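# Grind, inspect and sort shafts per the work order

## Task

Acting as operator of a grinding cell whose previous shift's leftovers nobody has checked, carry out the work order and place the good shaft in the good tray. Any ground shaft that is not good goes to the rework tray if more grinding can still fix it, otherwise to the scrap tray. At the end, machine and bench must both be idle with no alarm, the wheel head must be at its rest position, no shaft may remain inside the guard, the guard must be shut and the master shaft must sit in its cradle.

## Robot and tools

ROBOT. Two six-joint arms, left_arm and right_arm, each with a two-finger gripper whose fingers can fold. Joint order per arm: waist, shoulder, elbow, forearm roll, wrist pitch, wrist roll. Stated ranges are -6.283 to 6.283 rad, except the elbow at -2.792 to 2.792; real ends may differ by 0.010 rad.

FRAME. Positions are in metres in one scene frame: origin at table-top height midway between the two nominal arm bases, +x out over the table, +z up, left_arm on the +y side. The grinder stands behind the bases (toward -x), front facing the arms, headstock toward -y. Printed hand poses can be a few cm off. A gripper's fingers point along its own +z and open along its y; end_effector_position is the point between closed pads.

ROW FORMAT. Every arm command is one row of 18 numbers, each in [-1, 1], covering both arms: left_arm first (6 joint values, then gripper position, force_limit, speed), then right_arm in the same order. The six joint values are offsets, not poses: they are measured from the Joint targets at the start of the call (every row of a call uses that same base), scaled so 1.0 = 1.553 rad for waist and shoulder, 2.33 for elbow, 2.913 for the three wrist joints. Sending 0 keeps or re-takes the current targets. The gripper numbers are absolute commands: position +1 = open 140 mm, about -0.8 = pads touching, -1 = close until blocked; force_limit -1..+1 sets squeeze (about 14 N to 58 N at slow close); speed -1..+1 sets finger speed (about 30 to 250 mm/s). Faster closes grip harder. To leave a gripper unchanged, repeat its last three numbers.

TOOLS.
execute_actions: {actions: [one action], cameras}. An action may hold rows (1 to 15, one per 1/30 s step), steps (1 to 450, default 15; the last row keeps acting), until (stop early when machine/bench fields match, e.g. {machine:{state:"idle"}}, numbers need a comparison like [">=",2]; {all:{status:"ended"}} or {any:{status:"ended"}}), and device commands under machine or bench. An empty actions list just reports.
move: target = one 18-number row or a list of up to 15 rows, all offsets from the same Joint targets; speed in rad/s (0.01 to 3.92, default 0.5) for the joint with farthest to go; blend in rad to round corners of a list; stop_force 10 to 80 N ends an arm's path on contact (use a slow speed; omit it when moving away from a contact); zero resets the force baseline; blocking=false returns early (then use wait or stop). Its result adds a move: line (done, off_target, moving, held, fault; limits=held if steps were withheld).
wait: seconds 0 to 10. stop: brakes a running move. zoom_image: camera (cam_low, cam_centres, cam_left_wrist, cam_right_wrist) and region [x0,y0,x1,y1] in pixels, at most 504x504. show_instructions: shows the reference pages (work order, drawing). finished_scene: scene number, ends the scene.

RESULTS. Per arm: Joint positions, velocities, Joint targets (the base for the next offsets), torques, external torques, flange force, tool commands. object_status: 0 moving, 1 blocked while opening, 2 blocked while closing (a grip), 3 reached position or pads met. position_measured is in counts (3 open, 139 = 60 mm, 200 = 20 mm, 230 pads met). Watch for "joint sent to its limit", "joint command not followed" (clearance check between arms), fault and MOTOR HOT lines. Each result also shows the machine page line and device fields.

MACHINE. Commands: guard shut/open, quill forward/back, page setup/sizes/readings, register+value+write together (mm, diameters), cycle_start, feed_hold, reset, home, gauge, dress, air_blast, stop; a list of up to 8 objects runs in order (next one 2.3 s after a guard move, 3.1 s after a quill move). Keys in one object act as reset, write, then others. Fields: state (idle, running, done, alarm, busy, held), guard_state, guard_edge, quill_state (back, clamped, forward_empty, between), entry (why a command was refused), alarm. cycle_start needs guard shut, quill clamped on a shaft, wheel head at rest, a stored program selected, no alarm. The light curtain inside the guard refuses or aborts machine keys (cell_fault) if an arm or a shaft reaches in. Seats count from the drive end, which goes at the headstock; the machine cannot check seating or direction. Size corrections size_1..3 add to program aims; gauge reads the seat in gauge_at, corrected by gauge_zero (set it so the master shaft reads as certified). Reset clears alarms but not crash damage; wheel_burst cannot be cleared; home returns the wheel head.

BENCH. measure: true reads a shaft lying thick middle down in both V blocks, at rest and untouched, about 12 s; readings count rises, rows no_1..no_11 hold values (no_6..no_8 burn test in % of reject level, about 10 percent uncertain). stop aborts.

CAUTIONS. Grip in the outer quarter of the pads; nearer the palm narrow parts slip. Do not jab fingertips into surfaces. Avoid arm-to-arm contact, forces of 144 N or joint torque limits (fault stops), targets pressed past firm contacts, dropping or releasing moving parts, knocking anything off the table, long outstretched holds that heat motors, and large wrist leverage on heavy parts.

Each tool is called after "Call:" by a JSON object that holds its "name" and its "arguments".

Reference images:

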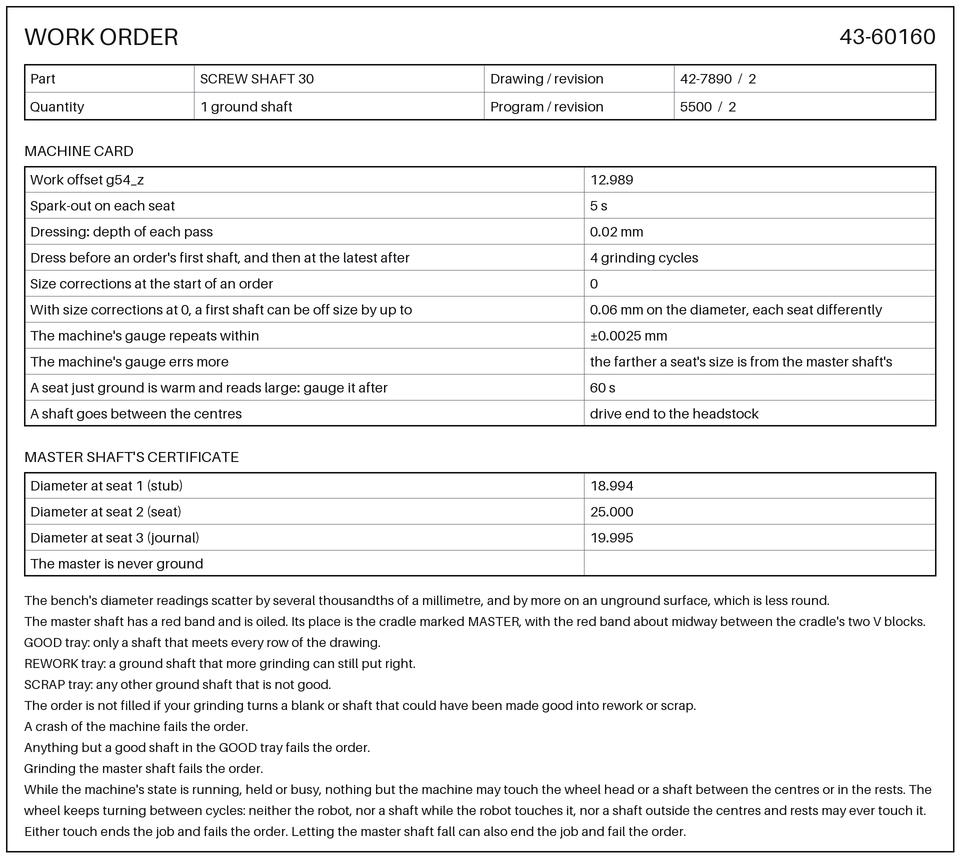

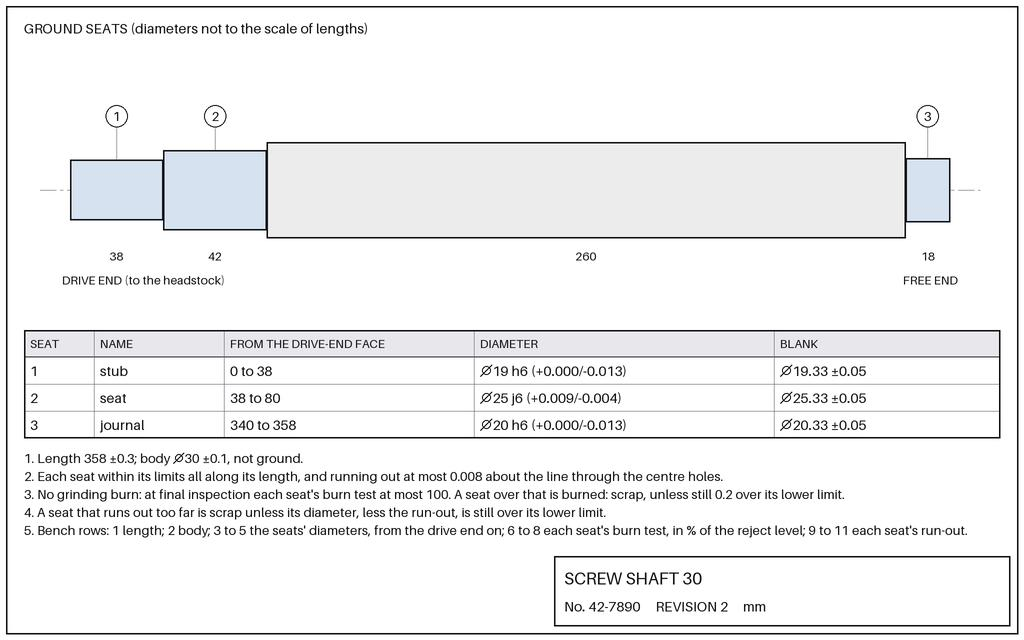

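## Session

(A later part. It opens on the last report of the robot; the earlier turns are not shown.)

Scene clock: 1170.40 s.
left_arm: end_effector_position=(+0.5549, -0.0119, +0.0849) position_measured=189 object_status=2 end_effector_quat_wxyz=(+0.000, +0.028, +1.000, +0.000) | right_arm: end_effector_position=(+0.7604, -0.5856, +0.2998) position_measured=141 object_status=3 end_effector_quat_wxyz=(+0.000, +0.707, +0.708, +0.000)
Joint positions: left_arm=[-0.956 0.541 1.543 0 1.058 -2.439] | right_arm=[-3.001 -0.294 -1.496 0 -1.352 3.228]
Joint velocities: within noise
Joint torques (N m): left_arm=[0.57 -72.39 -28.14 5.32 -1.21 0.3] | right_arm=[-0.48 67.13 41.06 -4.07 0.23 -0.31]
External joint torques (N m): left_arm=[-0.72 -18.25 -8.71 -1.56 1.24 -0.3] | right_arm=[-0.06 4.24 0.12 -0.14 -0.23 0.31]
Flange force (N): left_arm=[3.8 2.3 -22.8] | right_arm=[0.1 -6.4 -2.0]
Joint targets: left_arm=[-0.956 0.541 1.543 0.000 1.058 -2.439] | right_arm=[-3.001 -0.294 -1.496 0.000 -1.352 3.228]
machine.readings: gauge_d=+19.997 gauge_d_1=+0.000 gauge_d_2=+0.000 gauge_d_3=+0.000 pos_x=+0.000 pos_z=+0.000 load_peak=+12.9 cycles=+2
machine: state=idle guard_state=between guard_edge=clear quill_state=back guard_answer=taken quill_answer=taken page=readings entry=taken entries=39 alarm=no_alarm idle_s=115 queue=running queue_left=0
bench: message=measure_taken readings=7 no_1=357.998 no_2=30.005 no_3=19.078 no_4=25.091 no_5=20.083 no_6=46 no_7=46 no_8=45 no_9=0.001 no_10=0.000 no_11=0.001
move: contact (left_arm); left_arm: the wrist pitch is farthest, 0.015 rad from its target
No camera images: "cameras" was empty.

Contact. Release, lift, and measure.

Call:
{"name": "execute_actions", "arguments": {"actions": [{"rows": [[0,0,0,0,0,0,-0.1,1,-1,0,0,0,0,0,0,-0.1,1,-1]], "steps": 45}], "cameras": []}}

Call:
{"name": "move", "arguments": {"target": [0,-0.06471,-0.0691,0,0.08998,0,-0.1,1,-1,0,0,0,0,0,0,-0.1,1,-1], "speed": 0.25, "cameras": ["cam_left_wrist"]}}

Call:
{"name": "execute_actions", "arguments": {"actions": [{"bench": {"measure": true}, "steps": 420, "until": {"bench": {"readings": [">", 7]}}}], "cameras": []}}

Scene clock: 1173.67 s.
left_arm: end_effector_position=(+0.5549, -0.0119, +0.0849) position_measured=141 object_status=3 end_effector_quat_wxyz=(+0.000, +0.028, +1.000, +0.000) | right_arm: end_effector_position=(+0.7604, -0.5856, +0.2998) position_measured=141 object_status=3 end_effector_quat_wxyz=(+0.000, +0.707, +0.708, +0.000)
Joint positions: left_arm=[-0.956 0.541 1.543 0 1.058 -2.439] | right_arm=[-3.001 -0.294 -1.496 0 -1.352 3.228]
Joint velocities: within noise
Joint torques (N m): left_arm=[-2.94 -90.26 -37.25 3.39 -0.11 -0.18] | right_arm=[0.33 66.67 40.87 -4.09 0.3 -0.29]
External joint torques (N m): left_arm=[2.83 -0.41 0.34 0.37 0.14 0.18] | right_arm=[-0.67 4.59 0.23 -0.1 -0.31 0.29]
Flange force (N): left_arm=[-2.0 3.3 -0.3] | right_arm=[-0.8 -6.6 -2.5]
Joint targets: left_arm=[-0.956 0.541 1.543 0.000 1.058 -2.439] | right_arm=[-3.001 -0.294 -1.496 0.000 -1.352 3.228]
machine.readings: gauge_d=+19.997 gauge_d_1=+0.000 gauge_d_2=+0.000 gauge_d_3=+0.000 pos_x=+0.000 pos_z=+0.000 load_peak=+12.9 cycles=+2
machine: state=idle guard_state=open guard_edge=clear quill_state=back guard_answer=taken quill_answer=taken page=readings entry=taken entries=39 alarm=no_alarm idle_s=118 queue=done queue_left=0
bench: message=measure_taken readings=7 no_1=357.998 no_2=30.005 no_3=19.078 no_4=25.091 no_5=20.083 no_6=46 no_7=46 no_8=45 no_9=0.001 no_10=0.000 no_11=0.001
No camera images: "cameras" was empty.

Scene clock: 1175.03 s.
left_arm: end_effector_position=(+0.5545, -0.0112, +0.2495) position_measured=141 object_status=3 end_effector_quat_wxyz=(+0.000, +0.028, +1.000, +0.000) | right_arm: end_effector_position=(+0.7604, -0.5856, +0.2998) position_measured=141 object_status=3 end_effector_quat_wxyz=(+0.000, +0.707, +0.708, +0.000)
Joint positions: left_arm=[-0.956 0.441 1.382 0 1.32 -2.439] | right_arm=[-3.001 -0.294 -1.496 0 -1.352 3.228]
Joint velocities: within noise
Joint torques (N m): left_arm=[-2.94 -84.96 -41.33 3.83 -0.11 -0.19] | right_arm=[-0.07 66.89 40.75 -4.25 0.23 -0.33]
External joint torques (N m): left_arm=[2.77 -0.48 0.35 0.34 0.13 0.19] | right_arm=[0.25 4.66 0.49 0.07 -0.24 0.33]
Flange force (N): left_arm=[-1.8 3.5 0.0] | right_arm=[0.6 -6.3 -2.7]
Joint targets: left_arm=[-0.956 0.441 1.382 0.000 1.320 -2.439] | right_arm=[-3.001 -0.294 -1.496 0.000 -1.352 3.228]
machine.readings: gauge_d=+19.997 gauge_d_1=+0.000 gauge_d_2=+0.000 gauge_d_3=+0.000 pos_x=+0.000 pos_z=+0.000 load_peak=+12.9 cycles=+2
machine: state=idle guard_state=open guard_edge=clear quill_state=back guard_answer=taken quill_answer=taken page=readings entry=taken entries=39 alarm=no_alarm idle_s=119 queue=done queue_left=0
bench: message=measure_taken readings=7 no_1=357.998 no_2=30.005 no_3=19.078 no_4=25.091 no_5=20.083 no_6=46 no_7=46 no_8=45 no_9=0.001 no_10=0.000 no_11=0.001
move: done
camera_calibration:
cam_left_wrist: T_world_to_cam=[[0.071735, 0.997248, 0.0187262, -0.0280927], [0.936062, -0.0737935, 0.344011, -0.603695], [0.344446, -0.00714878, -0.938779, 0.182518], [0, 0, 0, 1]] pos_world=[0.504243, -0.0152286, 0.379547]
Images, in order (width x height): cam_left_wrist 896x504.

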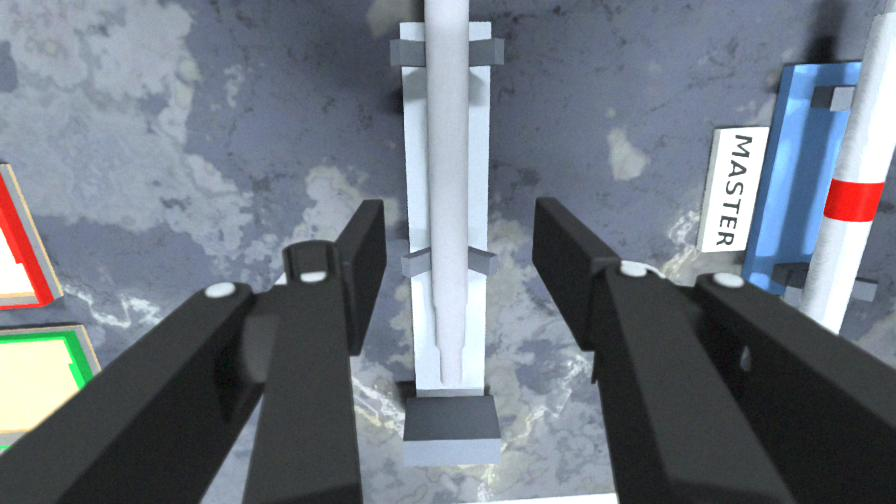

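Scene clock: 1187.23 s.
left_arm: end_effector_position=(+0.5545, -0.0113, +0.2495) position_measured=141 object_status=3 end_effector_quat_wxyz=(+0.000, +0.028, +1.000, +0.000) | right_arm: end_effector_position=(+0.7604, -0.5856, +0.2998) position_measured=141 object_status=3 end_effector_quat_wxyz=(+0.000, +0.707, +0.708, +0.000)
Joint positions: left_arm=[-0.956 0.441 1.382 0 1.32 -2.439] | right_arm=[-3.001 -0.294 -1.496 0 -1.352 3.228]
Joint velocities: within noise
Joint torques (N m): left_arm=[-2.76 -85.03 -41.39 3.8 -0.09 -0.19] | right_arm=[-0.25 66.31 40.55 -4.12 0.25 -0.34]
External joint torques (N m): left_arm=[2.55 -0.38 0.43 0.37 0.11 0.19] | right_arm=[0.09 5.25 0.7 -0.08 -0.25 0.34]
Flange force (N): left_arm=[-1.5 3.3 0.2] | right_arm=[0.3 -6.7 -3.2]
Joint targets: left_arm=[-0.956 0.441 1.382 0.000 1.320 -2.439] | right_arm=[-3.001 -0.294 -1.496 0.000 -1.352 3.228]
Tool commands: left_gripper/position=-0.1 left_gripper/force_limit=+1.0 left_gripper/speed=-1.0 right_gripper/position=-0.1 right_gripper/force_limit=+1.0 right_gripper/speed=-1.0
machine.readings: gauge_d=+19.997 gauge_d_1=+0.000 gauge_d_2=+0.000 gauge_d_3=+0.000 pos_x=+0.000 pos_z=+0.000 load_peak=+12.9 cycles=+2
machine: state=idle guard_state=open guard_edge=clear quill_state=back guard_answer=taken quill_answer=taken page=readings entry=taken entries=39 alarm=no_alarm idle_s=131 queue=done queue_left=0
bench: message=measure_taken readings=8 no_1=358.001 no_2=30.001 no_3=19.001 no_4=25.012 no_5=19.989 no_6=46 no_7=43 no_8=45 no_9=0.001 no_10=0.000 no_11=0.000
No camera images: "cameras" was empty.

Call:
{"name": "execute_actions", "arguments": {"actions": [{"bench": {"measure": true}, "steps": 420, "until": {"bench": {"readings": [">", 8]}}}], "cameras": []}}

Call:
{"name": "execute_actions", "arguments": {"actions": [{"bench": {"measure": true}, "steps": 420, "until": {"bench": {"readings": [">", 9]}}}], "cameras": []}}

Call:
{"name": "execute_actions", "arguments": {"actions": [{"bench": {"measure": true}, "steps": 420, "until": {"bench": {"readings": [">", 10]}}}], "cameras": []}}

Call:
{"name": "execute_actions", "arguments": {"actions": [{"bench": {"measure": true}, "steps": 420, "until": {"bench": {"readings": [">", 11]}}}], "cameras": []}}

Call:
{"name": "execute_actions", "arguments": {"actions": [{"bench": {"measure": true}, "steps": 420, "until": {"bench": {"readings": [">", 12]}}}], "cameras": []}}

Scene clock: 1202.00 s.
left_arm: end_effector_position=(+0.5545, -0.0113, +0.2495) position_measured=141 object_status=3 end_effector_quat_wxyz=(+0.000, +0.028, +1.000, +0.000) | right_arm: end_effector_position=(+0.7604, -0.5856, +0.2998) position_measured=141 object_status=3 end_effector_quat_wxyz=(+0.000, +0.707, +0.708, +0.000)
Joint positions: left_arm=[-0.956 0.441 1.382 0 1.32 -2.439] | right_arm=[-3.001 -0.294 -1.496 0 -1.352 3.228]
Joint velocities: within noise
Joint torques (N m): left_arm=[-2.87 -85.22 -41.41 3.8 -0.08 -0.18] | right_arm=[-0.26 66.2 40.88 -4.15 0.16 -0.37]
External joint torques (N m): left_arm=[2.76 -0.29 0.45 0.37 0.11 0.18] | right_arm=[0.13 5.38 0.41 -0.05 -0.16 0.37]
Flange force (N): left_arm=[-1.8 3.4 0.3] | right_arm=[0.4 -7.6 -2.7]
Joint targets: left_arm=[-0.956 0.441 1.382 0.000 1.320 -2.439] | right_arm=[-3.001 -0.294 -1.496 0.000 -1.352 3.228]
Tool commands: left_gripper/position=-0.1 left_gripper/force_limit=+1.0 left_gripper/speed=-1.0 right_gripper/position=-0.1 right_gripper/force_limit=+1.0 right_gripper/speed=-1.0
machine.readings: gauge_d=+19.997 gauge_d_1=+0.000 gauge_d_2=+0.000 gauge_d_3=+0.000 pos_x=+0.000 pos_z=+0.000 load_peak=+12.9 cycles=+2
machine: state=idle guard_state=open guard_edge=clear quill_state=back guard_answer=taken quill_answer=taken page=readings entry=taken entries=39 alarm=no_alarm idle_s=146 queue=done queue_left=0
bench: message=measure_taken readings=9 no_1=358.004 no_2=30.002 no_3=19.001 no_4=25.003 no_5=19.993 no_6=45 no_7=44 no_8=47 no_9=0.000 no_10=0.002 no_11=0.000
No camera images: "cameras" was empty.

Scene clock: 1214.20 s.
left_arm: end_effector_position=(+0.5545, -0.0113, +0.2495) position_measured=141 object_status=3 end_effector_quat_wxyz=(+0.000, +0.028, +1.000, +0.000) | right_arm: end_effector_position=(+0.7604, -0.5856, +0.2998) position_measured=141 object_status=3 end_effector_quat_wxyz=(+0.000, +0.707, +0.708, +0.000)
Joint positions: left_arm=[-0.956 0.441 1.382 0 1.32 -2.439] | right_arm=[-3.001 -0.294 -1.496 0 -1.352 3.228]
Joint velocities: within noise
Joint torques (N m): left_arm=[-3.12 -85.15 -41.36 3.81 -0.09 -0.18] | right_arm=[-0.05 66.63 40.78 -4.11 0.26 -0.25]
External joint torques (N m): left_arm=[3.02 -0.37 0.37 0.36 0.12 0.18] | right_arm=[-0.29 5.01 0.37 -0.08 -0.28 0.25]
Flange force (N): left_arm=[-2.1 3.6 0.1] | right_arm=[-0.3 -7.0 -2.7]
Joint targets: left_arm=[-0.956 0.441 1.382 0.000 1.320 -2.439] | right_arm=[-3.001 -0.294 -1.496 0.000 -1.352 3.228]
Tool commands: left_gripper/position=-0.1 left_gripper/force_limit=+1.0 left_gripper/speed=-1.0 right_gripper/position=-0.1 right_gripper/force_limit=+1.0 right_gripper/speed=-1.0
machine.readings: gauge_d=+19.997 gauge_d_1=+0.000 gauge_d_2=+0.000 gauge_d_3=+0.000 pos_x=+0.000 pos_z=+0.000 load_peak=+12.9 cycles=+2
machine: state=idle guard_state=open guard_edge=clear quill_state=back guard_answer=taken quill_answer=taken page=readings entry=taken entries=39 alarm=no_alarm idle_s=158 queue=done queue_left=0
bench: message=measure_taken readings=10 no_1=357.998 no_2=29.993 no_3=19.004 no_4=25.011 no_5=20.008 no_6=44 no_7=45 no_8=45 no_9=0.001 no_10=0.002 no_11=0.000
No camera images: "cameras" was empty.

Scene clock: 1226.40 s.
left_arm: end_effector_position=(+0.5545, -0.0113, +0.2495) position_measured=141 object_status=3 end_effector_quat_wxyz=(+0.000, +0.028, +1.000, +0.000) | right_arm: end_effector_position=(+0.7604, -0.5856, +0.2998) position_measured=141 object_status=3 end_effector_quat_wxyz=(+0.000, +0.707, +0.708, +0.000)
Joint positions: left_arm=[-0.956 0.441 1.382 0 1.32 -2.439] | right_arm=[-3.001 -0.294 -1.496 0 -1.352 3.228]
Joint velocities: within noise
Joint torques (N m): left_arm=[-3.2 -84.99 -41.26 3.79 -0.08 -0.16] | right_arm=[-0.11 66.88 40.75 -4.11 0.14 -0.29]
External joint torques (N m): left_arm=[3.26 -0.58 0.24 0.4 0.1 0.16] | right_arm=[0.44 4.57 0.6 -0.08 -0.13 0.29]
Flange force (N): left_arm=[-2.3 3.8 -0.1] | right_arm=[0.8 -6.0 -2.7]
Joint targets: left_arm=[-0.956 0.441 1.382 0.000 1.320 -2.439] | right_arm=[-3.001 -0.294 -1.496 0.000 -1.352 3.228]
Tool commands: left_gripper/position=-0.1 left_gripper/force_limit=+1.0 left_gripper/speed=-1.0 right_gripper/position=-0.1 right_gripper/force_limit=+1.0 right_gripper/speed=-1.0
machine.readings: gauge_d=+19.997 gauge_d_1=+0.000 gauge_d_2=+0.000 gauge_d_3=+0.000 pos_x=+0.000 pos_z=+0.000 load_peak=+12.9 cycles=+2
machine: state=idle guard_state=open guard_edge=clear quill_state=back guard_answer=taken quill_answer=taken page=readings entry=taken entries=39 alarm=no_alarm idle_s=170 queue=done queue_left=0
bench: message=measure_taken readings=11 no_1=357.995 no_2=30.000 no_3=19.006 no_4=25.002 no_5=20.000 no_6=45 no_7=45 no_8=44 no_9=0.001 no_10=0.000 no_11=0.001
No camera images: "cameras" was empty.

Scene clock: 1238.60 s.
left_arm: end_effector_position=(+0.5545, -0.0113, +0.2495) position_measured=141 object_status=3 end_effector_quat_wxyz=(+0.000, +0.028, +1.000, +0.000) | right_arm: end_effector_position=(+0.7604, -0.5856, +0.2998) position_measured=141 object_status=3 end_effector_quat_wxyz=(+0.000, +0.707, +0.708, +0.000)
Joint positions: left_arm=[-0.956 0.441 1.382 0 1.32 -2.439] | right_arm=[-3.001 -0.294 -1.496 0 -1.352 3.228]
Joint velocities: within noise
Joint torques (N m): left_arm=[-2.92 -84.94 -41.35 3.8 -0.09 -0.21] | right_arm=[-0.37 66.66 40.78 -4.11 0.17 -0.32]
External joint torques (N m): left_arm=[2.72 -0.4 0.41 0.37 0.11 0.21] | right_arm=[0.31 4.73 0.39 -0.07 -0.17 0.31]
Flange force (N): left_arm=[-1.7 3.5 0.2] | right_arm=[0.6 -6.6 -2.5]
Joint targets: left_arm=[-0.956 0.441 1.382 0.000 1.320 -2.439] | right_arm=[-3.001 -0.294 -1.496 0.000 -1.352 3.228]
Tool commands: left_gripper/position=-0.1 left_gripper/force_limit=+1.0 left_gripper/speed=-1.0 right_gripper/position=-0.1 right_gripper/force_limit=+1.0 right_gripper/speed=-1.0
machine.readings: gauge_d=+19.997 gauge_d_1=+0.000 gauge_d_2=+0.000 gauge_d_3=+0.000 pos_x=+0.000 pos_z=+0.000 load_peak=+12.9 cycles=+2
machine: state=idle guard_state=open guard_edge=clear quill_state=back guard_answer=taken quill_answer=taken page=readings entry=taken entries=39 alarm=no_alarm idle_s=182 queue=done queue_left=0
bench: message=measure_taken readings=12 no_1=357.998 no_2=29.985 no_3=19.002 no_4=25.009 no_5=19.998 no_6=45 no_7=46 no_8=44 no_9=0.002 no_10=0.001 no_11=0.000
No camera images: "cameras" was empty.

Scene clock: 1250.80 s.
left_arm: end_effector_position=(+0.5545, -0.0113, +0.2495) position_measured=141 object_status=3 end_effector_quat_wxyz=(+0.000, +0.028, +1.000, +0.000) | right_arm: end_effector_position=(+0.7604, -0.5856, +0.2998) position_measured=141 object_status=3 end_effector_quat_wxyz=(+0.000, +0.707, +0.708, +0.000)
Joint positions: left_arm=[-0.956 0.441 1.382 0 1.32 -2.439] | right_arm=[-3.001 -0.294 -1.496 0 -1.352 3.228]
Joint velocities: within noise
Joint torques (N m): left_arm=[-2.86 -85.01 -41.45 3.78 -0.08 -0.2] | right_arm=[-0.75 66.89 40.83 -4.19 0.22 -0.31]
External joint torques (N m): left_arm=[2.77 -0.44 0.5 0.39 0.11 0.2] | right_arm=[1.01 4.78 0.65 -0.01 -0.22 0.31]
Flange force (N): left_arm=[-1.6 3.7 0.3] | right_arm=[1.6 -6.2 -2.9]
Joint targets: left_arm=[-0.956 0.441 1.382 0.000 1.320 -2.439] | right_arm=[-3.001 -0.294 -1.496 0.000 -1.352 3.228]
Tool commands: left_gripper/position=-0.1 left_gripper/force_limit=+1.0 left_gripper/speed=-1.0 right_gripper/position=-0.1 right_gripper/force_limit=+1.0 right_gripper/speed=-1.0
machine.readings: gauge_d=+19.997 gauge_d_1=+0.000 gauge_d_2=+0.000 gauge_d_3=+0.000 pos_x=+0.000 pos_z=+0.000 load_peak=+12.9 cycles=+2
machine: state=idle guard_state=open guard_edge=clear quill_state=back guard_answer=taken quill_answer=taken page=readings entry=taken entries=39 alarm=no_alarm idle_s=194 queue=done queue_left=0
bench: message=measure_taken readings=13 no_1=358.000 no_2=30.011 no_3=19.004 no_4=25.006 no_5=19.997 no_6=43 no_7=43 no_8=48 no_9=0.000 no_10=0.000 no_11=0.003
No camera images: "cameras" was empty.

Call:
{"name": "move", "arguments": {"target": [0,0.06439,0.0691,0,-0.08994,0,-0.1,1,-1,0,0,0,0,0,0,-0.1,1,-1], "speed": 0.15, "cameras": ["cam_left_wrist"]}}

Call:
{"name": "execute_actions", "arguments": {"actions": [{"rows": [[0,0,0,0,0,0,-1,1,-1,0,0,0,0,0,0,-0.1,1,-1]], "steps": 60, "machine": [{"register":"size_1","value":-0.014,"write":true},{"register":"size_2","value":-0.012,"write":true},{"register":"size_3","value":-0.011,"write":true},{"page":"sizes"}]}], "cameras": []}}

Scene clock: 1263.73 s.
left_arm: end_effector_position=(+0.5549, -0.0119, +0.0852) position_measured=141 object_status=3 end_effector_quat_wxyz=(+0.000, +0.028, +1.000, +0.000) | right_arm: end_effector_position=(+0.7604, -0.5856, +0.2998) position_measured=141 object_status=3 end_effector_quat_wxyz=(+0.000, +0.707, +0.708, +0.000)
Joint positions: left_arm=[-0.956 0.541 1.543 0 1.058 -2.439] | right_arm=[-3.001 -0.294 -1.496 0 -1.352 3.228]
Joint velocities: within noise
Joint torques (N m): left_arm=[-3.1 -90.36 -37.41 3.36 -0.13 -0.17] | right_arm=[-1.04 66.52 40.83 -4.02 0.29 -0.29]
External joint torques (N m): left_arm=[3.08 -0.19 0.56 0.39 0.15 0.16] | right_arm=[0.95 4.79 0.32 -0.16 -0.3 0.29]
Flange force (N): left_arm=[-2.1 3.7 0.0] | right_arm=[1.4 -6.9 -2.6]
Joint targets: left_arm=[-0.956 0.541 1.543 0.000 1.058 -2.439] | right_arm=[-3.001 -0.294 -1.496 0.000 -1.352 3.228]
machine.readings: gauge_d=+19.997 gauge_d_1=+0.000 gauge_d_2=+0.000 gauge_d_3=+0.000 pos_x=+0.000 pos_z=+0.000 load_peak=+12.9 cycles=+2
machine: state=idle guard_state=open guard_edge=clear quill_state=back guard_answer=taken quill_answer=taken page=readings entry=taken entries=39 alarm=no_alarm idle_s=207 queue=done queue_left=0
bench: message=measure_taken readings=13 no_1=358.000 no_2=30.011 no_3=19.004 no_4=25.006 no_5=19.997 no_6=43 no_7=43 no_8=48 no_9=0.000 no_10=0.000 no_11=0.003
move: done
camera_calibration:
cam_left_wrist: T_world_to_cam=[[0.0716489, 0.997266, 0.0180979, -0.024364], [0.935882, -0.0734918, 0.344563, -0.547575], [0.344951, -0.00775011, -0.938589, 0.0277357], [0, 0, 0, 1]] pos_world=[0.504644, -0.01573, 0.215148]
Images, in order (width x height): cam_left_wrist 896x504.

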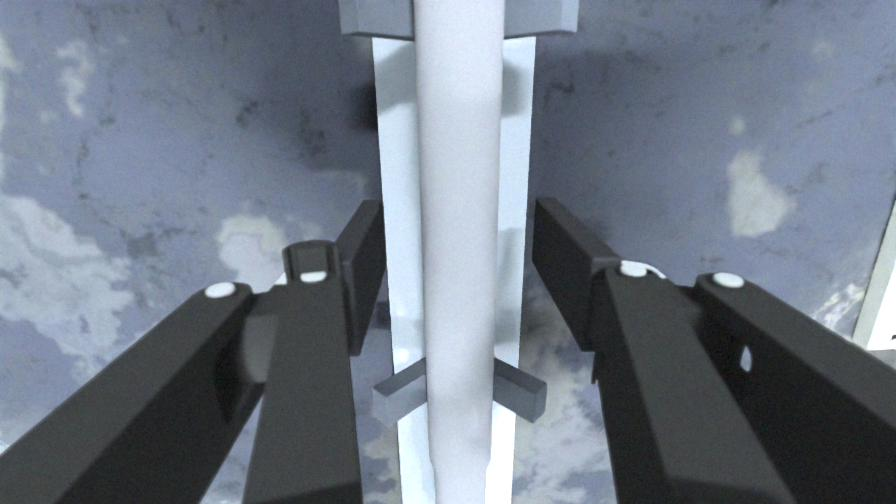

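Scene clock: 1265.93 s.
left_arm: end_effector_position=(+0.5549, -0.0119, +0.0853) position_measured=189 object_status=2 end_effector_quat_wxyz=(+0.000, +0.028, +1.000, +0.000) | right_arm: end_effector_position=(+0.7604, -0.5856, +0.2998) position_measured=141 object_status=3 end_effector_quat_wxyz=(+0.000, +0.707, +0.708, +0.000)
Joint positions: left_arm=[-0.956 0.541 1.543 0 1.058 -2.439] | right_arm=[-3.001 -0.294 -1.496 0 -1.352 3.228]
Joint velocities: within noise
Joint torques (N m): left_arm=[1.72 -80.78 -32.95 5.5 -0.9 0.11] | right_arm=[-0.68 66.88 40.83 -4.04 0.23 -0.35]
External joint torques (N m): left_arm=[-1.87 -9.77 -3.9 -1.74 0.92 -0.11] | right_arm=[0.46 4.6 0.35 -0.16 -0.23 0.35]
Flange force (N): left_arm=[4.5 1.2 -12.0] | right_arm=[0.9 -6.5 -2.5]
Joint targets: left_arm=[-0.956 0.541 1.543 0.000 1.058 -2.439] | right_arm=[-3.001 -0.294 -1.496 0.000 -1.352 3.228]
machine.sizes: size_1=-0.014 size_2=-0.012 size_3=-0.011 aim_1=+18.994 aim_2=+25.003 aim_3=+19.994
machine: state=idle guard_state=open guard_edge=clear quill_state=back guard_answer=taken quill_answer=taken page=sizes entry=taken entries=42 alarm=no_alarm idle_s=209 queue=done queue_left=0
bench: message=measure_taken readings=13 no_1=358.000 no_2=30.011 no_3=19.004 no_4=25.006 no_5=19.997 no_6=43 no_7=43 no_8=48 no_9=0.000 no_10=0.000 no_11=0.003
No camera images: "cameras" was empty.

Call:
{"name": "move", "arguments": {"target": [[0,-0.06439,-0.0691,0,0.08994,0,-1,1,-1,0,0,0,0,0,0,-0.1,1,-1],[0,-0.35525,-0.02318,0,0.20814,0,-1,1,-1,0,0,0,0,0,0,-0.1,1,-1],[-0.9949,-0.35525,-0.02318,0,0.20814,-0.01736,-1,1,-1,0,0,0,0,0,0,-0.1,1,-1]], "speed": [0.25,0.5,0.8], "blend": [0.03,0.1,0], "cameras": []}}

Call:
{"name": "move", "arguments": {"target": [[-0.0129,0.35611,-0.24406,0,0.00556,-0.0002,-1,1,-1,0,0,0,0,0,0,-0.1,1,-1],[-0.0129,0.36987,-0.10792,0,-0.11067,-0.0002,-1,1,-1,0,0,0,0,0,0,-0.1,1,-1]], "speed": [0.5,0.25], "blend": [0.02,0], "cameras": ["cam_left_wrist","cam_centres"]}}

Scene clock: 1273.57 s.
left_arm: end_effector_position=(-0.3668, +0.2426, +0.4999) position_measured=189 object_status=2 end_effector_quat_wxyz=(+0.000, +0.700, +0.714, +0.000) | right_arm: end_effector_position=(+0.7604, -0.5856, +0.2998) position_measured=141 object_status=3 end_effector_quat_wxyz=(+0.000, +0.707, +0.708, +0.000)
Joint positions: left_arm=[-2.501 -0.011 1.489 0 1.664 -2.49] | right_arm=[-3.001 -0.294 -1.496 0 -1.352 3.228]
Joint velocities: within noise
Joint torques (N m): left_arm=[-3.05 -49.79 -52.02 3.92 -0.1 -0.2] | right_arm=[-0.29 66.7 40.98 -4.19 0.22 -0.29]
External joint torques (N m): left_arm=[3 9.03 9.91 0.37 0.12 0.2] | right_arm=[0.6 4.75 0.28 0.01 -0.22 0.29]
Flange force (N): left_arm=[-3.8 4.5 17.7] | right_arm=[1.0 -6.9 -2.4]
Joint targets: left_arm=[-2.502 -0.011 1.489 0.000 1.664 -2.490] | right_arm=[-3.001 -0.294 -1.496 0.000 -1.352 3.228]
machine.sizes: size_1=-0.014 size_2=-0.012 size_3=-0.011 aim_1=+18.994 aim_2=+25.003 aim_3=+19.994
machine: state=idle guard_state=open guard_edge=clear quill_state=back guard_answer=taken quill_answer=taken page=sizes entry=taken entries=42 alarm=no_alarm idle_s=217 queue=done queue_left=0
bench: message=measure_taken readings=13 no_1=358.000 no_2=30.011 no_3=19.004 no_4=25.006 no_5=19.997 no_6=43 no_7=43 no_8=48 no_9=0.000 no_10=0.000 no_11=0.003
move: done
No camera images: "cameras" was empty.

Scene clock: 1276.47 s.
left_arm: end_effector_position=(-0.6331, +0.0536, +0.2246) position_measured=189 object_status=2 end_effector_quat_wxyz=(+0.000, +0.707, +0.707, +0.001) | right_arm: end_effector_position=(+0.7604, -0.5856, +0.2998) position_measured=141 object_status=3 end_effector_quat_wxyz=(+0.000, +0.707, +0.708, +0.000)
Joint positions: left_arm=[-2.522 0.563 1.237 0 1.342 -2.49] | right_arm=[-3.001 -0.294 -1.496 0 -1.352 3.228]
Joint velocities: within noise
Joint torques (N m): left_arm=[-2.89 -110.97 -50.75 3.82 -0.09 -0.19] | right_arm=[0.27 66.81 40.69 -4.18 0.16 -0.32]
External joint torques (N m): left_arm=[2.86 14.01 9.53 0.38 0.11 0.19] | right_arm=[-0.31 4.59 0.51 -0.01 -0.17 0.32]
Flange force (N): left_arm=[-1.5 3.7 16.8] | right_arm=[-0.2 -6.1 -2.6]
Joint targets: left_arm=[-2.522 0.563 1.237 0.000 1.342 -2.490] | right_arm=[-3.001 -0.294 -1.496 0.000 -1.352 3.228]
machine.sizes: size_1=-0.014 size_2=-0.012 size_3=-0.011 aim_1=+18.994 aim_2=+25.003 aim_3=+19.994
machine: state=idle guard_state=open guard_edge=clear quill_state=back guard_answer=taken quill_answer=taken page=sizes entry=taken entries=42 alarm=no_alarm idle_s=220 queue=done queue_left=0
bench: message=measure_taken readings=13 no_1=358.000 no_2=30.011 no_3=19.004 no_4=25.006 no_5=19.997 no_6=43 no_7=43 no_8=48 no_9=0.000 no_10=0.000 no_11=0.003
move: done
camera_calibration:
cam_left_wrist: T_world_to_cam=[[0.999701, -0.0154285, 0.0189952, 0.634602], [-0.0210222, -0.938781, 0.343873, -0.0381997], [0.0125269, -0.34417, -0.938824, 0.376498], [0, 0, 0, 1]] pos_world=[-0.639931, 0.103509, 0.354547]
Images, in order (width x height): cam_centres 896x504, cam_left_wrist 896x504.

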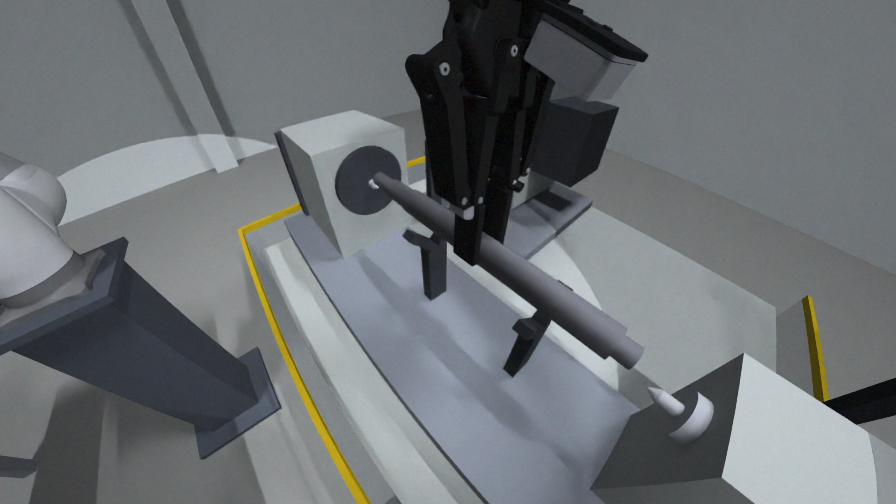

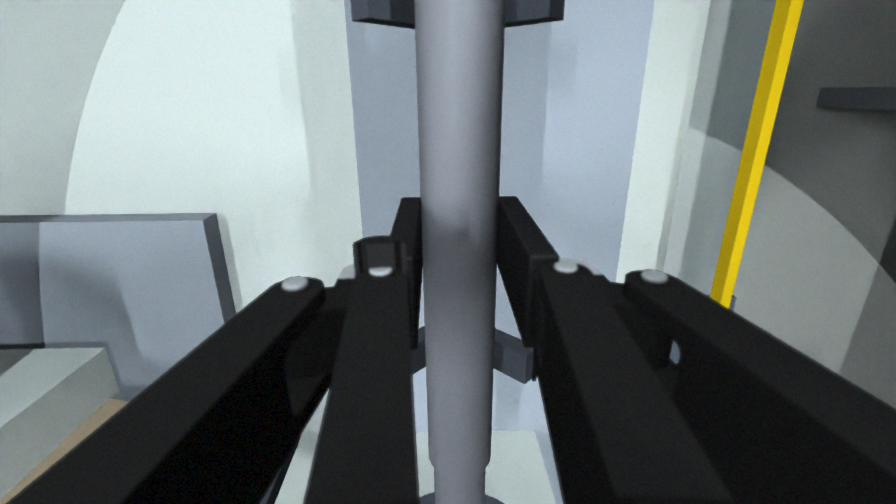

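Call:
{"name": "move", "arguments": {"target": [0,0.00818,0.01494,0,-0.01631,0,-1,1,-1,0,0,0,0,0,0,-0.1,1,-1], "speed": 0.02, "stop_force": 18, "cameras": []}}

Call:
{"name": "execute_actions", "arguments": {"actions": [{"rows": [[0,0,0,0,0,0,-0.1,1,-1,0,0,0,0,0,0,-0.1,1,-1]], "steps": 45}], "cameras": ["cam_left_wrist", "cam_centres"]}}

Scene clock: 1280.30 s.
left_arm: end_effector_position=(-0.6332, +0.0535, +0.2052) position_measured=189 object_status=2 end_effector_quat_wxyz=(+0.000, +0.707, +0.707, +0.000) | right_arm: end_effector_position=(+0.7604, -0.5856, +0.2998) position_measured=141 object_status=3 end_effector_quat_wxyz=(+0.000, +0.707, +0.708, +0.000)
Joint positions: left_arm=[-2.522 0.572 1.26 0 1.311 -2.49] | right_arm=[-3.001 -0.294 -1.496 0 -1.352 3.228]
Joint velocities: within noise
Joint torques (N m): left_arm=[-3.77 -83.53 -37.73 3.28 -3.35 -0.52] | right_arm=[0.23 66.96 40.67 -4.17 0.17 -0.36]
External joint torques (N m): left_arm=[3.77 -13.89 -3.21 0.89 3.37 0.52] | right_arm=[0.22 4.46 0.61 0 -0.17 0.36]
Flange force (N): left_arm=[3.0 11.3 -15.1] | right_arm=[0.6 -5.7 -2.7]
Joint targets: left_arm=[-2.522 0.572 1.260 0.000 1.311 -2.490] | right_arm=[-3.001 -0.294 -1.496 0.000 -1.352 3.228]
machine.sizes: size_1=-0.014 size_2=-0.012 size_3=-0.011 aim_1=+18.994 aim_2=+25.003 aim_3=+19.994
machine: state=idle guard_state=open guard_edge=clear quill_state=back guard_answer=taken quill_answer=taken page=sizes entry=taken entries=42 alarm=no_alarm idle_s=224 queue=done queue_left=0
bench: message=measure_taken readings=13 no_1=358.000 no_2=30.011 no_3=19.004 no_4=25.006 no_5=19.997 no_6=43 no_7=43 no_8=48 no_9=0.000 no_10=0.000 no_11=0.003
move: contact (left_arm); left_arm: the wrist pitch is farthest, 0.016 rad from its target
No camera images: "cameras" was empty.

Scene clock: 1282.00 s.
left_arm: end_effector_position=(-0.6332, +0.0535, +0.2052) position_measured=141 object_status=3 end_effector_quat_wxyz=(+0.000, +0.707, +0.707, +0.000) | right_arm: end_effector_position=(+0.7604, -0.5856, +0.2998) position_measured=141 object_status=3 end_effector_quat_wxyz=(+0.000, +0.707, +0.708, +0.000)
Joint positions: left_arm=[-2.522 0.572 1.26 0 1.311 -2.49] | right_arm=[-3.001 -0.294 -1.496 0 -1.352 3.228]
Joint velocities: within noise
Joint torques (N m): left_arm=[-2.61 -96.88 -41.3 3.8 -0.1 -0.18] | right_arm=[0 66.77 40.99 -4.14 0.14 -0.3]
External joint torques (N m): left_arm=[2.75 -0.46 0.39 0.38 0.12 0.18] | right_arm=[-0.06 4.62 0.14 -0.04 -0.14 0.3]
Flange force (N): left_arm=[-1.6 3.3 0.1] | right_arm=[0.1 -7.0 -2.1]
Joint targets: left_arm=[-2.522 0.572 1.260 0.000 1.311 -2.490] | right_arm=[-3.001 -0.294 -1.496 0.000 -1.352 3.228]
machine.sizes: size_1=-0.014 size_2=-0.012 size_3=-0.011 aim_1=+18.994 aim_2=+25.003 aim_3=+19.994
machine: state=idle guard_state=open guard_edge=clear quill_state=back guard_answer=taken quill_answer=taken page=sizes entry=taken entries=42 alarm=no_alarm idle_s=225 queue=done queue_left=0
bench: message=measure_taken readings=13 no_1=358.000 no_2=30.011 no_3=19.004 no_4=25.006 no_5=19.997 no_6=43 no_7=43 no_8=48 no_9=0.000 no_10=0.000 no_11=0.003
camera_calibration:
cam_left_wrist: T_world_to_cam=[[0.999705, -0.0154031, 0.0187754, 0.635043], [-0.0209251, -0.938716, 0.344056, -0.0316286], [0.0123253, -0.344347, -0.938761, 0.358119], [0, 0, 0, 1]] pos_world=[-0.639932, 0.103409, 0.335147]
Images, in order (width x height): cam_centres 896x504, cam_left_wrist 896x504.

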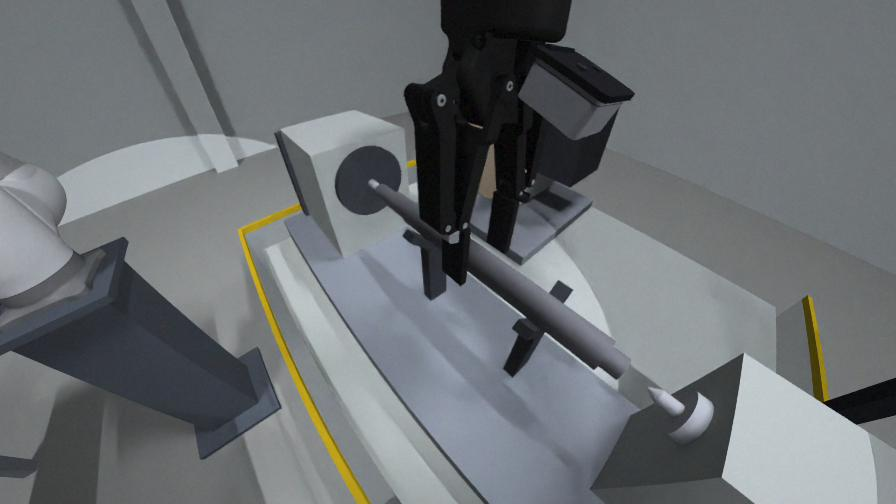

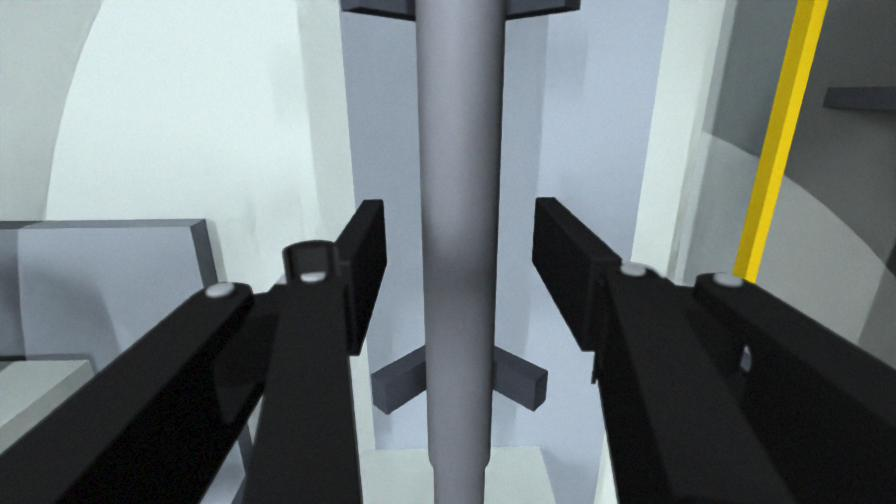

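Call:
{"name": "move", "arguments": {"target": [[0,-0.01929,-0.14621,0,0.12675,0,-0.1,1,-1,0,0,0,0,0,0,-0.1,1,-1],[0.33548,-0.37572,0.09785,0,0.12152,0.09131,-0.1,1,-1,0,0,0,0,0,0,-0.1,1,-1]], "speed": [0.3,0.6], "blend": [0.05,0], "cameras": []}}

Call:
{"name": "execute_actions", "arguments": {"actions": [{"machine": [{"quill": "forward"}, {"guard": "shut", "page": "readings"}], "steps": 240, "until": {"machine": {"guard_state": "shut", "quill_state": "clamped"}}}], "cameras": ["cam_centres"]}}

Scene clock: 1286.37 s.
left_arm: end_effector_position=(-0.1394, +0.0917, +0.5007) position_measured=141 object_status=3 end_effector_quat_wxyz=(+0.000, +0.612, +0.791, +0.000) | right_arm: end_effector_position=(+0.7604, -0.5856, +0.2998) position_measured=141 object_status=3 end_effector_quat_wxyz=(+0.000, +0.707, +0.708, +0.000)
Joint positions: left_arm=[-2.001 -0.012 1.488 0 1.665 -2.224] | right_arm=[-3.001 -0.294 -1.496 0 -1.352 3.228]
Joint velocities: within noise
Joint torques (N m): left_arm=[-3.03 -40.24 -42.65 3.89 -0.08 -0.24] | right_arm=[-0.18 66.86 40.67 -4.12 0.27 -0.34]
External joint torques (N m): left_arm=[2.96 -0.45 0.55 0.41 0.1 0.24] | right_arm=[0.35 4.32 0.5 -0.06 -0.27 0.34]
Flange force (N): left_arm=[-2.2 5.5 1.0] | right_arm=[0.7 -5.7 -2.7]
Joint targets: left_arm=[-2.000 -0.012 1.488 0.000 1.665 -2.224] | right_arm=[-3.001 -0.294 -1.496 0.000 -1.352 3.228]
machine.sizes: size_1=-0.014 size_2=-0.012 size_3=-0.011 aim_1=+18.994 aim_2=+25.003 aim_3=+19.994
machine: state=idle guard_state=open guard_edge=clear quill_state=back guard_answer=taken quill_answer=taken page=sizes entry=taken entries=42 alarm=no_alarm idle_s=230 queue=done queue_left=0
bench: message=measure_taken readings=13 no_1=358.000 no_2=30.011 no_3=19.004 no_4=25.006 no_5=19.997 no_6=43 no_7=43 no_8=48 no_9=0.000 no_10=0.000 no_11=0.003
move: done
No camera images: "cameras" was empty.

Scene clock: 1291.47 s.
left_arm: end_effector_position=(-0.1393, +0.0917, +0.5008) position_measured=141 object_status=3 end_effector_quat_wxyz=(+0.000, +0.611, +0.791, +0.000) | right_arm: end_effector_position=(+0.7604, -0.5856, +0.2998) position_measured=141 object_status=3 end_effector_quat_wxyz=(+0.000, +0.707, +0.708, +0.000)
Joint positions: left_arm=[-2 -0.012 1.488 0 1.665 -2.224] | right_arm=[-3.001 -0.294 -1.496 0 -1.352 3.228]
Joint velocities: within noise
Joint torques (N m): left_arm=[-2.87 -39.96 -42.56 3.93 -0.12 -0.23] | right_arm=[0.04 67.09 40.91 -4.14 0.17 -0.32]
External joint torques (N m): left_arm=[2.84 -0.74 0.44 0.37 0.14 0.23] | right_arm=[-0.02 4.39 0.18 -0.03 -0.18 0.32]
Flange force (N): left_arm=[-1.8 5.5 0.7] | right_arm=[0.2 -6.5 -2.1]
Joint targets: left_arm=[-2.000 -0.012 1.488 0.000 1.665 -2.224] | right_arm=[-3.001 -0.294 -1.496 0.000 -1.352 3.228]
Tool commands: left_gripper/position=-0.1 left_gripper/force_limit=+1.0 left_gripper/speed=-1.0 right_gripper/position=-0.1 right_gripper/force_limit=+1.0 right_gripper/speed=-1.0
machine.readings: gauge_d=+19.997 gauge_d_1=+0.000 gauge_d_2=+0.000 gauge_d_3=+0.000 pos_x=+0.000 pos_z=+0.000 load_peak=+12.9 cycles=+2
machine: state=idle guard_state=shut guard_edge=clear quill_state=clamped guard_answer=taken quill_answer=taken page=readings entry=taken entries=42 alarm=no_alarm idle_s=235 queue=running queue_left=0
bench: message=measure_taken readings=13 no_1=358.000 no_2=30.011 no_3=19.004 no_4=25.006 no_5=19.997 no_6=43 no_7=43 no_8=48 no_9=0.000 no_10=0.000 no_11=0.003
Images, in order (width x height): cam_centres 896x504.

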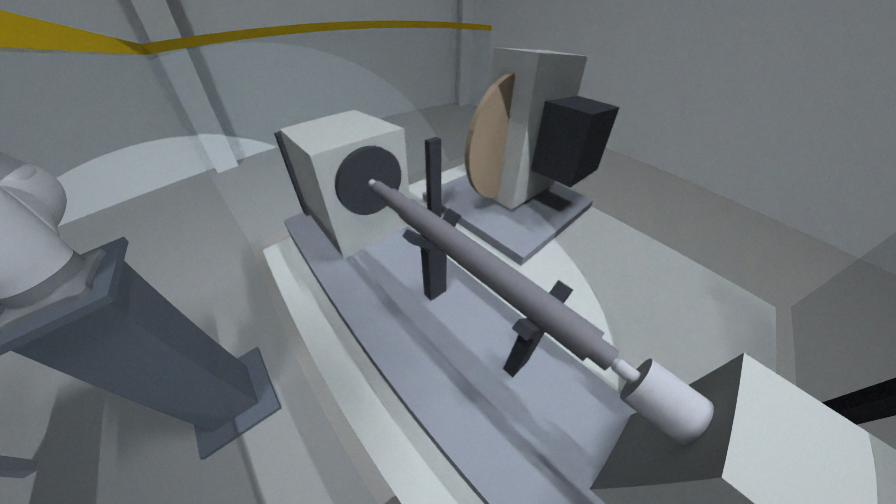

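Call:
{"name": "execute_actions", "arguments": {"actions": [{"machine": [{"register": "gauge_at", "value": 1, "write": true, "gauge": true}, {"register": "gauge_at", "value": 2, "write": true, "gauge": true}, {"register": "gauge_at", "value": 3, "write": true, "gauge": true}], "steps": 450, "until": {"all": {"status": "ended"}}}], "cameras": ["cam_centres"]}}

Call:
{"name": "zoom_image", "arguments": {"camera": "cam_centres", "region": [320, 130, 720, 460]}}

Scene clock: 1305.57 s.
left_arm: end_effector_position=(-0.1393, +0.0917, +0.5008) position_measured=141 object_status=3 end_effector_quat_wxyz=(+0.000, +0.611, +0.791, +0.000) | right_arm: end_effector_position=(+0.7604, -0.5856, +0.2998) position_measured=141 object_status=3 end_effector_quat_wxyz=(+0.000, +0.707, +0.708, +0.000)
Joint positions: left_arm=[-2 -0.012 1.488 0 1.665 -2.224] | right_arm=[-3.001 -0.294 -1.496 0 -1.352 3.228]
Joint velocities: within noise
Joint torques (N m): left_arm=[-2.68 -40.31 -42.41 3.93 -0.09 -0.21] | right_arm=[-0.19 66.79 40.96 -4.16 0.24 -0.33]
External joint torques (N m): left_arm=[2.6 -0.5 0.24 0.38 0.11 0.21] | right_arm=[-0.09 4.98 0.45 -0.06 -0.24 0.33]
Flange force (N): left_arm=[-2.1 4.7 0.3] | right_arm=[0.1 -6.8 -2.8]
Joint targets: left_arm=[-2.000 -0.012 1.488 0.000 1.665 -2.224] | right_arm=[-3.001 -0.294 -1.496 0.000 -1.352 3.228]
Tool commands: left_gripper/position=-0.1 left_gripper/force_limit=+1.0 left_gripper/speed=-1.0 right_gripper/position=-0.1 right_gripper/force_limit=+1.0 right_gripper/speed=-1.0
machine.readings: gauge_d=+19.996 gauge_d_1=+19.001 gauge_d_2=+25.008 gauge_d_3=+19.996 pos_x=+0.000 pos_z=+0.000 load_peak=+12.9 cycles=+2
machine: state=idle guard_state=shut guard_edge=clear quill_state=clamped guard_answer=taken quill_answer=taken page=readings entry=taken entries=48 alarm=no_alarm idle_s=249 queue=done queue_left=0
bench: message=measure_taken readings=13 no_1=358.000 no_2=30.011 no_3=19.004 no_4=25.006 no_5=19.997 no_6=43 no_7=43 no_8=48 no_9=0.000 no_10=0.000 no_11=0.003
Images, in order (width x height): cam_centres 896x504.

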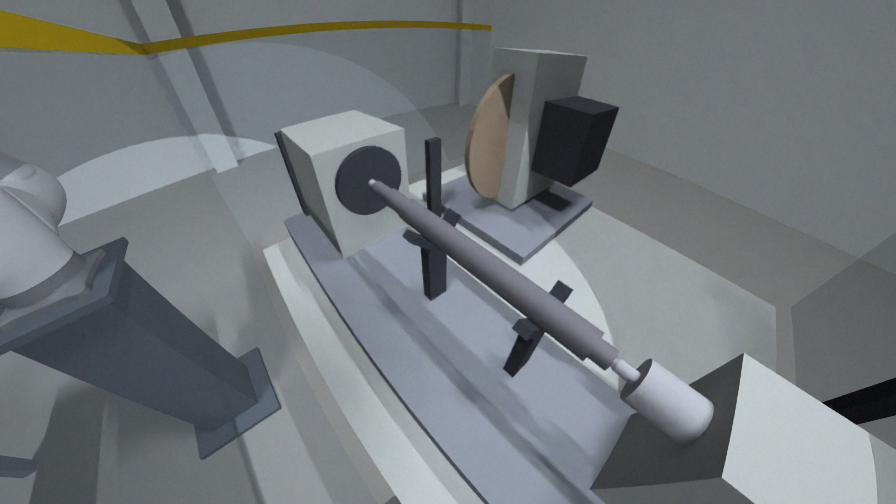

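Scaled by 1.260.

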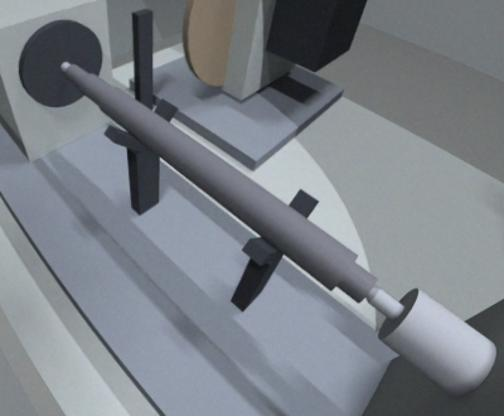

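Call:
{"name": "execute_actions", "arguments": {"actions": [{"machine": {"cycle_start": true}, "steps": 450, "until": {"machine": {"state": ["!=", "running"]}}}], "cameras": []}}

Call:
{"name": "execute_actions", "arguments": {"actions": [{"steps": 450, "until": {"machine": {"state": ["!=", "running"]}}}], "cameras": []}}

Scene clock: 1307.77 s.
left_arm: end_effector_position=(-0.1393, +0.0917, +0.5008) position_measured=141 object_status=3 end_effector_quat_wxyz=(+0.000, +0.611, +0.791, +0.000) | right_arm: end_effector_position=(+0.7604, -0.5856, +0.2998) position_measured=141 object_status=3 end_effector_quat_wxyz=(+0.000, +0.707, +0.708, +0.000)
Joint positions: left_arm=[-2 -0.012 1.488 0 1.665 -2.224] | right_arm=[-3.001 -0.294 -1.496 0 -1.352 3.228]
Joint velocities: within noise
Joint torques (N m): left_arm=[-2.86 -40.14 -42.52 3.95 -0.11 -0.2] | right_arm=[-0.47 66.7 40.61 -4.12 0.21 -0.29]
External joint torques (N m): left_arm=[2.85 -0.58 0.41 0.35 0.14 0.2] | right_arm=[0.9 4.72 0.5 -0.04 -0.22 0.28]
Flange force (N): left_arm=[-2.0 5.3 0.6] | right_arm=[1.4 -6.4 -2.7]
Joint targets: left_arm=[-2.000 -0.012 1.488 0.000 1.665 -2.224] | right_arm=[-3.001 -0.294 -1.496 0.000 -1.352 3.228]
Tool commands: left_gripper/position=-0.1 left_gripper/force_limit=+1.0 left_gripper/speed=-1.0 right_gripper/position=-0.1 right_gripper/force_limit=+1.0 right_gripper/speed=-1.0
machine.readings: gauge_d=+19.996 gauge_d_1=+0.000 gauge_d_2=+0.000 gauge_d_3=+0.000 pos_x=+0.000 pos_z=+18.667 load_peak=+0.0 cycles=+2
machine: state=running guard_state=shut guard_edge=clear quill_state=clamped guard_answer=taken quill_answer=taken page=readings entry=taken entries=49 alarm=no_alarm idle_s=251 queue=running queue_left=0
bench: message=measure_taken readings=13 no_1=358.000 no_2=30.011 no_3=19.004 no_4=25.006 no_5=19.997 no_6=43 no_7=43 no_8=48 no_9=0.000 no_10=0.000 no_11=0.003
No camera images: "cameras" was empty.

Scene clock: 1322.97 s.
left_arm: end_effector_position=(-0.1393, +0.0917, +0.5008) position_measured=141 object_status=3 end_effector_quat_wxyz=(+0.000, +0.611, +0.791, +0.000) | right_arm: end_effector_position=(+0.7604, -0.5856, +0.2998) position_measured=141 object_status=3 end_effector_quat_wxyz=(+0.000, +0.707, +0.708, +0.000)
Joint positions: left_arm=[-2 -0.012 1.488 0 1.665 -2.224] | right_arm=[-3.001 -0.294 -1.496 0 -1.352 3.228]
Joint velocities: within noise
Joint torques (N m): left_arm=[-2.93 -40.16 -42.52 3.96 -0.09 -0.19] | right_arm=[-0.42 67.12 40.78 -4.14 0.22 -0.27]
External joint torques (N m): left_arm=[2.95 -0.61 0.44 0.34 0.12 0.19] | right_arm=[0.23 4.66 0.47 -0.06 -0.23 0.27]
Flange force (N): left_arm=[-2.1 5.5 0.7] | right_arm=[0.4 -6.3 -2.7]
Joint targets: left_arm=[-2.000 -0.012 1.488 0.000 1.665 -2.224] | right_arm=[-3.001 -0.294 -1.496 0.000 -1.352 3.228]
Tool commands: left_gripper/position=-0.1 left_gripper/force_limit=+1.0 left_gripper/speed=-1.0 right_gripper/position=-0.1 right_gripper/force_limit=+1.0 right_gripper/speed=-1.0
machine.readings: gauge_d=+19.996 gauge_d_1=+0.000 gauge_d_2=+0.000 gauge_d_3=+0.000 pos_x=-358.484 pos_z=+19.000 load_peak=+0.0 cycles=+2
machine: state=running guard_state=shut guard_edge=clear quill_state=clamped guard_answer=taken quill_answer=taken page=readings entry=taken entries=49 alarm=no_alarm idle_s=266 queue=running queue_left=0
bench: message=measure_taken readings=13 no_1=358.000 no_2=30.011 no_3=19.004 no_4=25.006 no_5=19.997 no_6=43 no_7=43 no_8=48 no_9=0.000 no_10=0.000 no_11=0.003
No camera images: "cameras" was empty.


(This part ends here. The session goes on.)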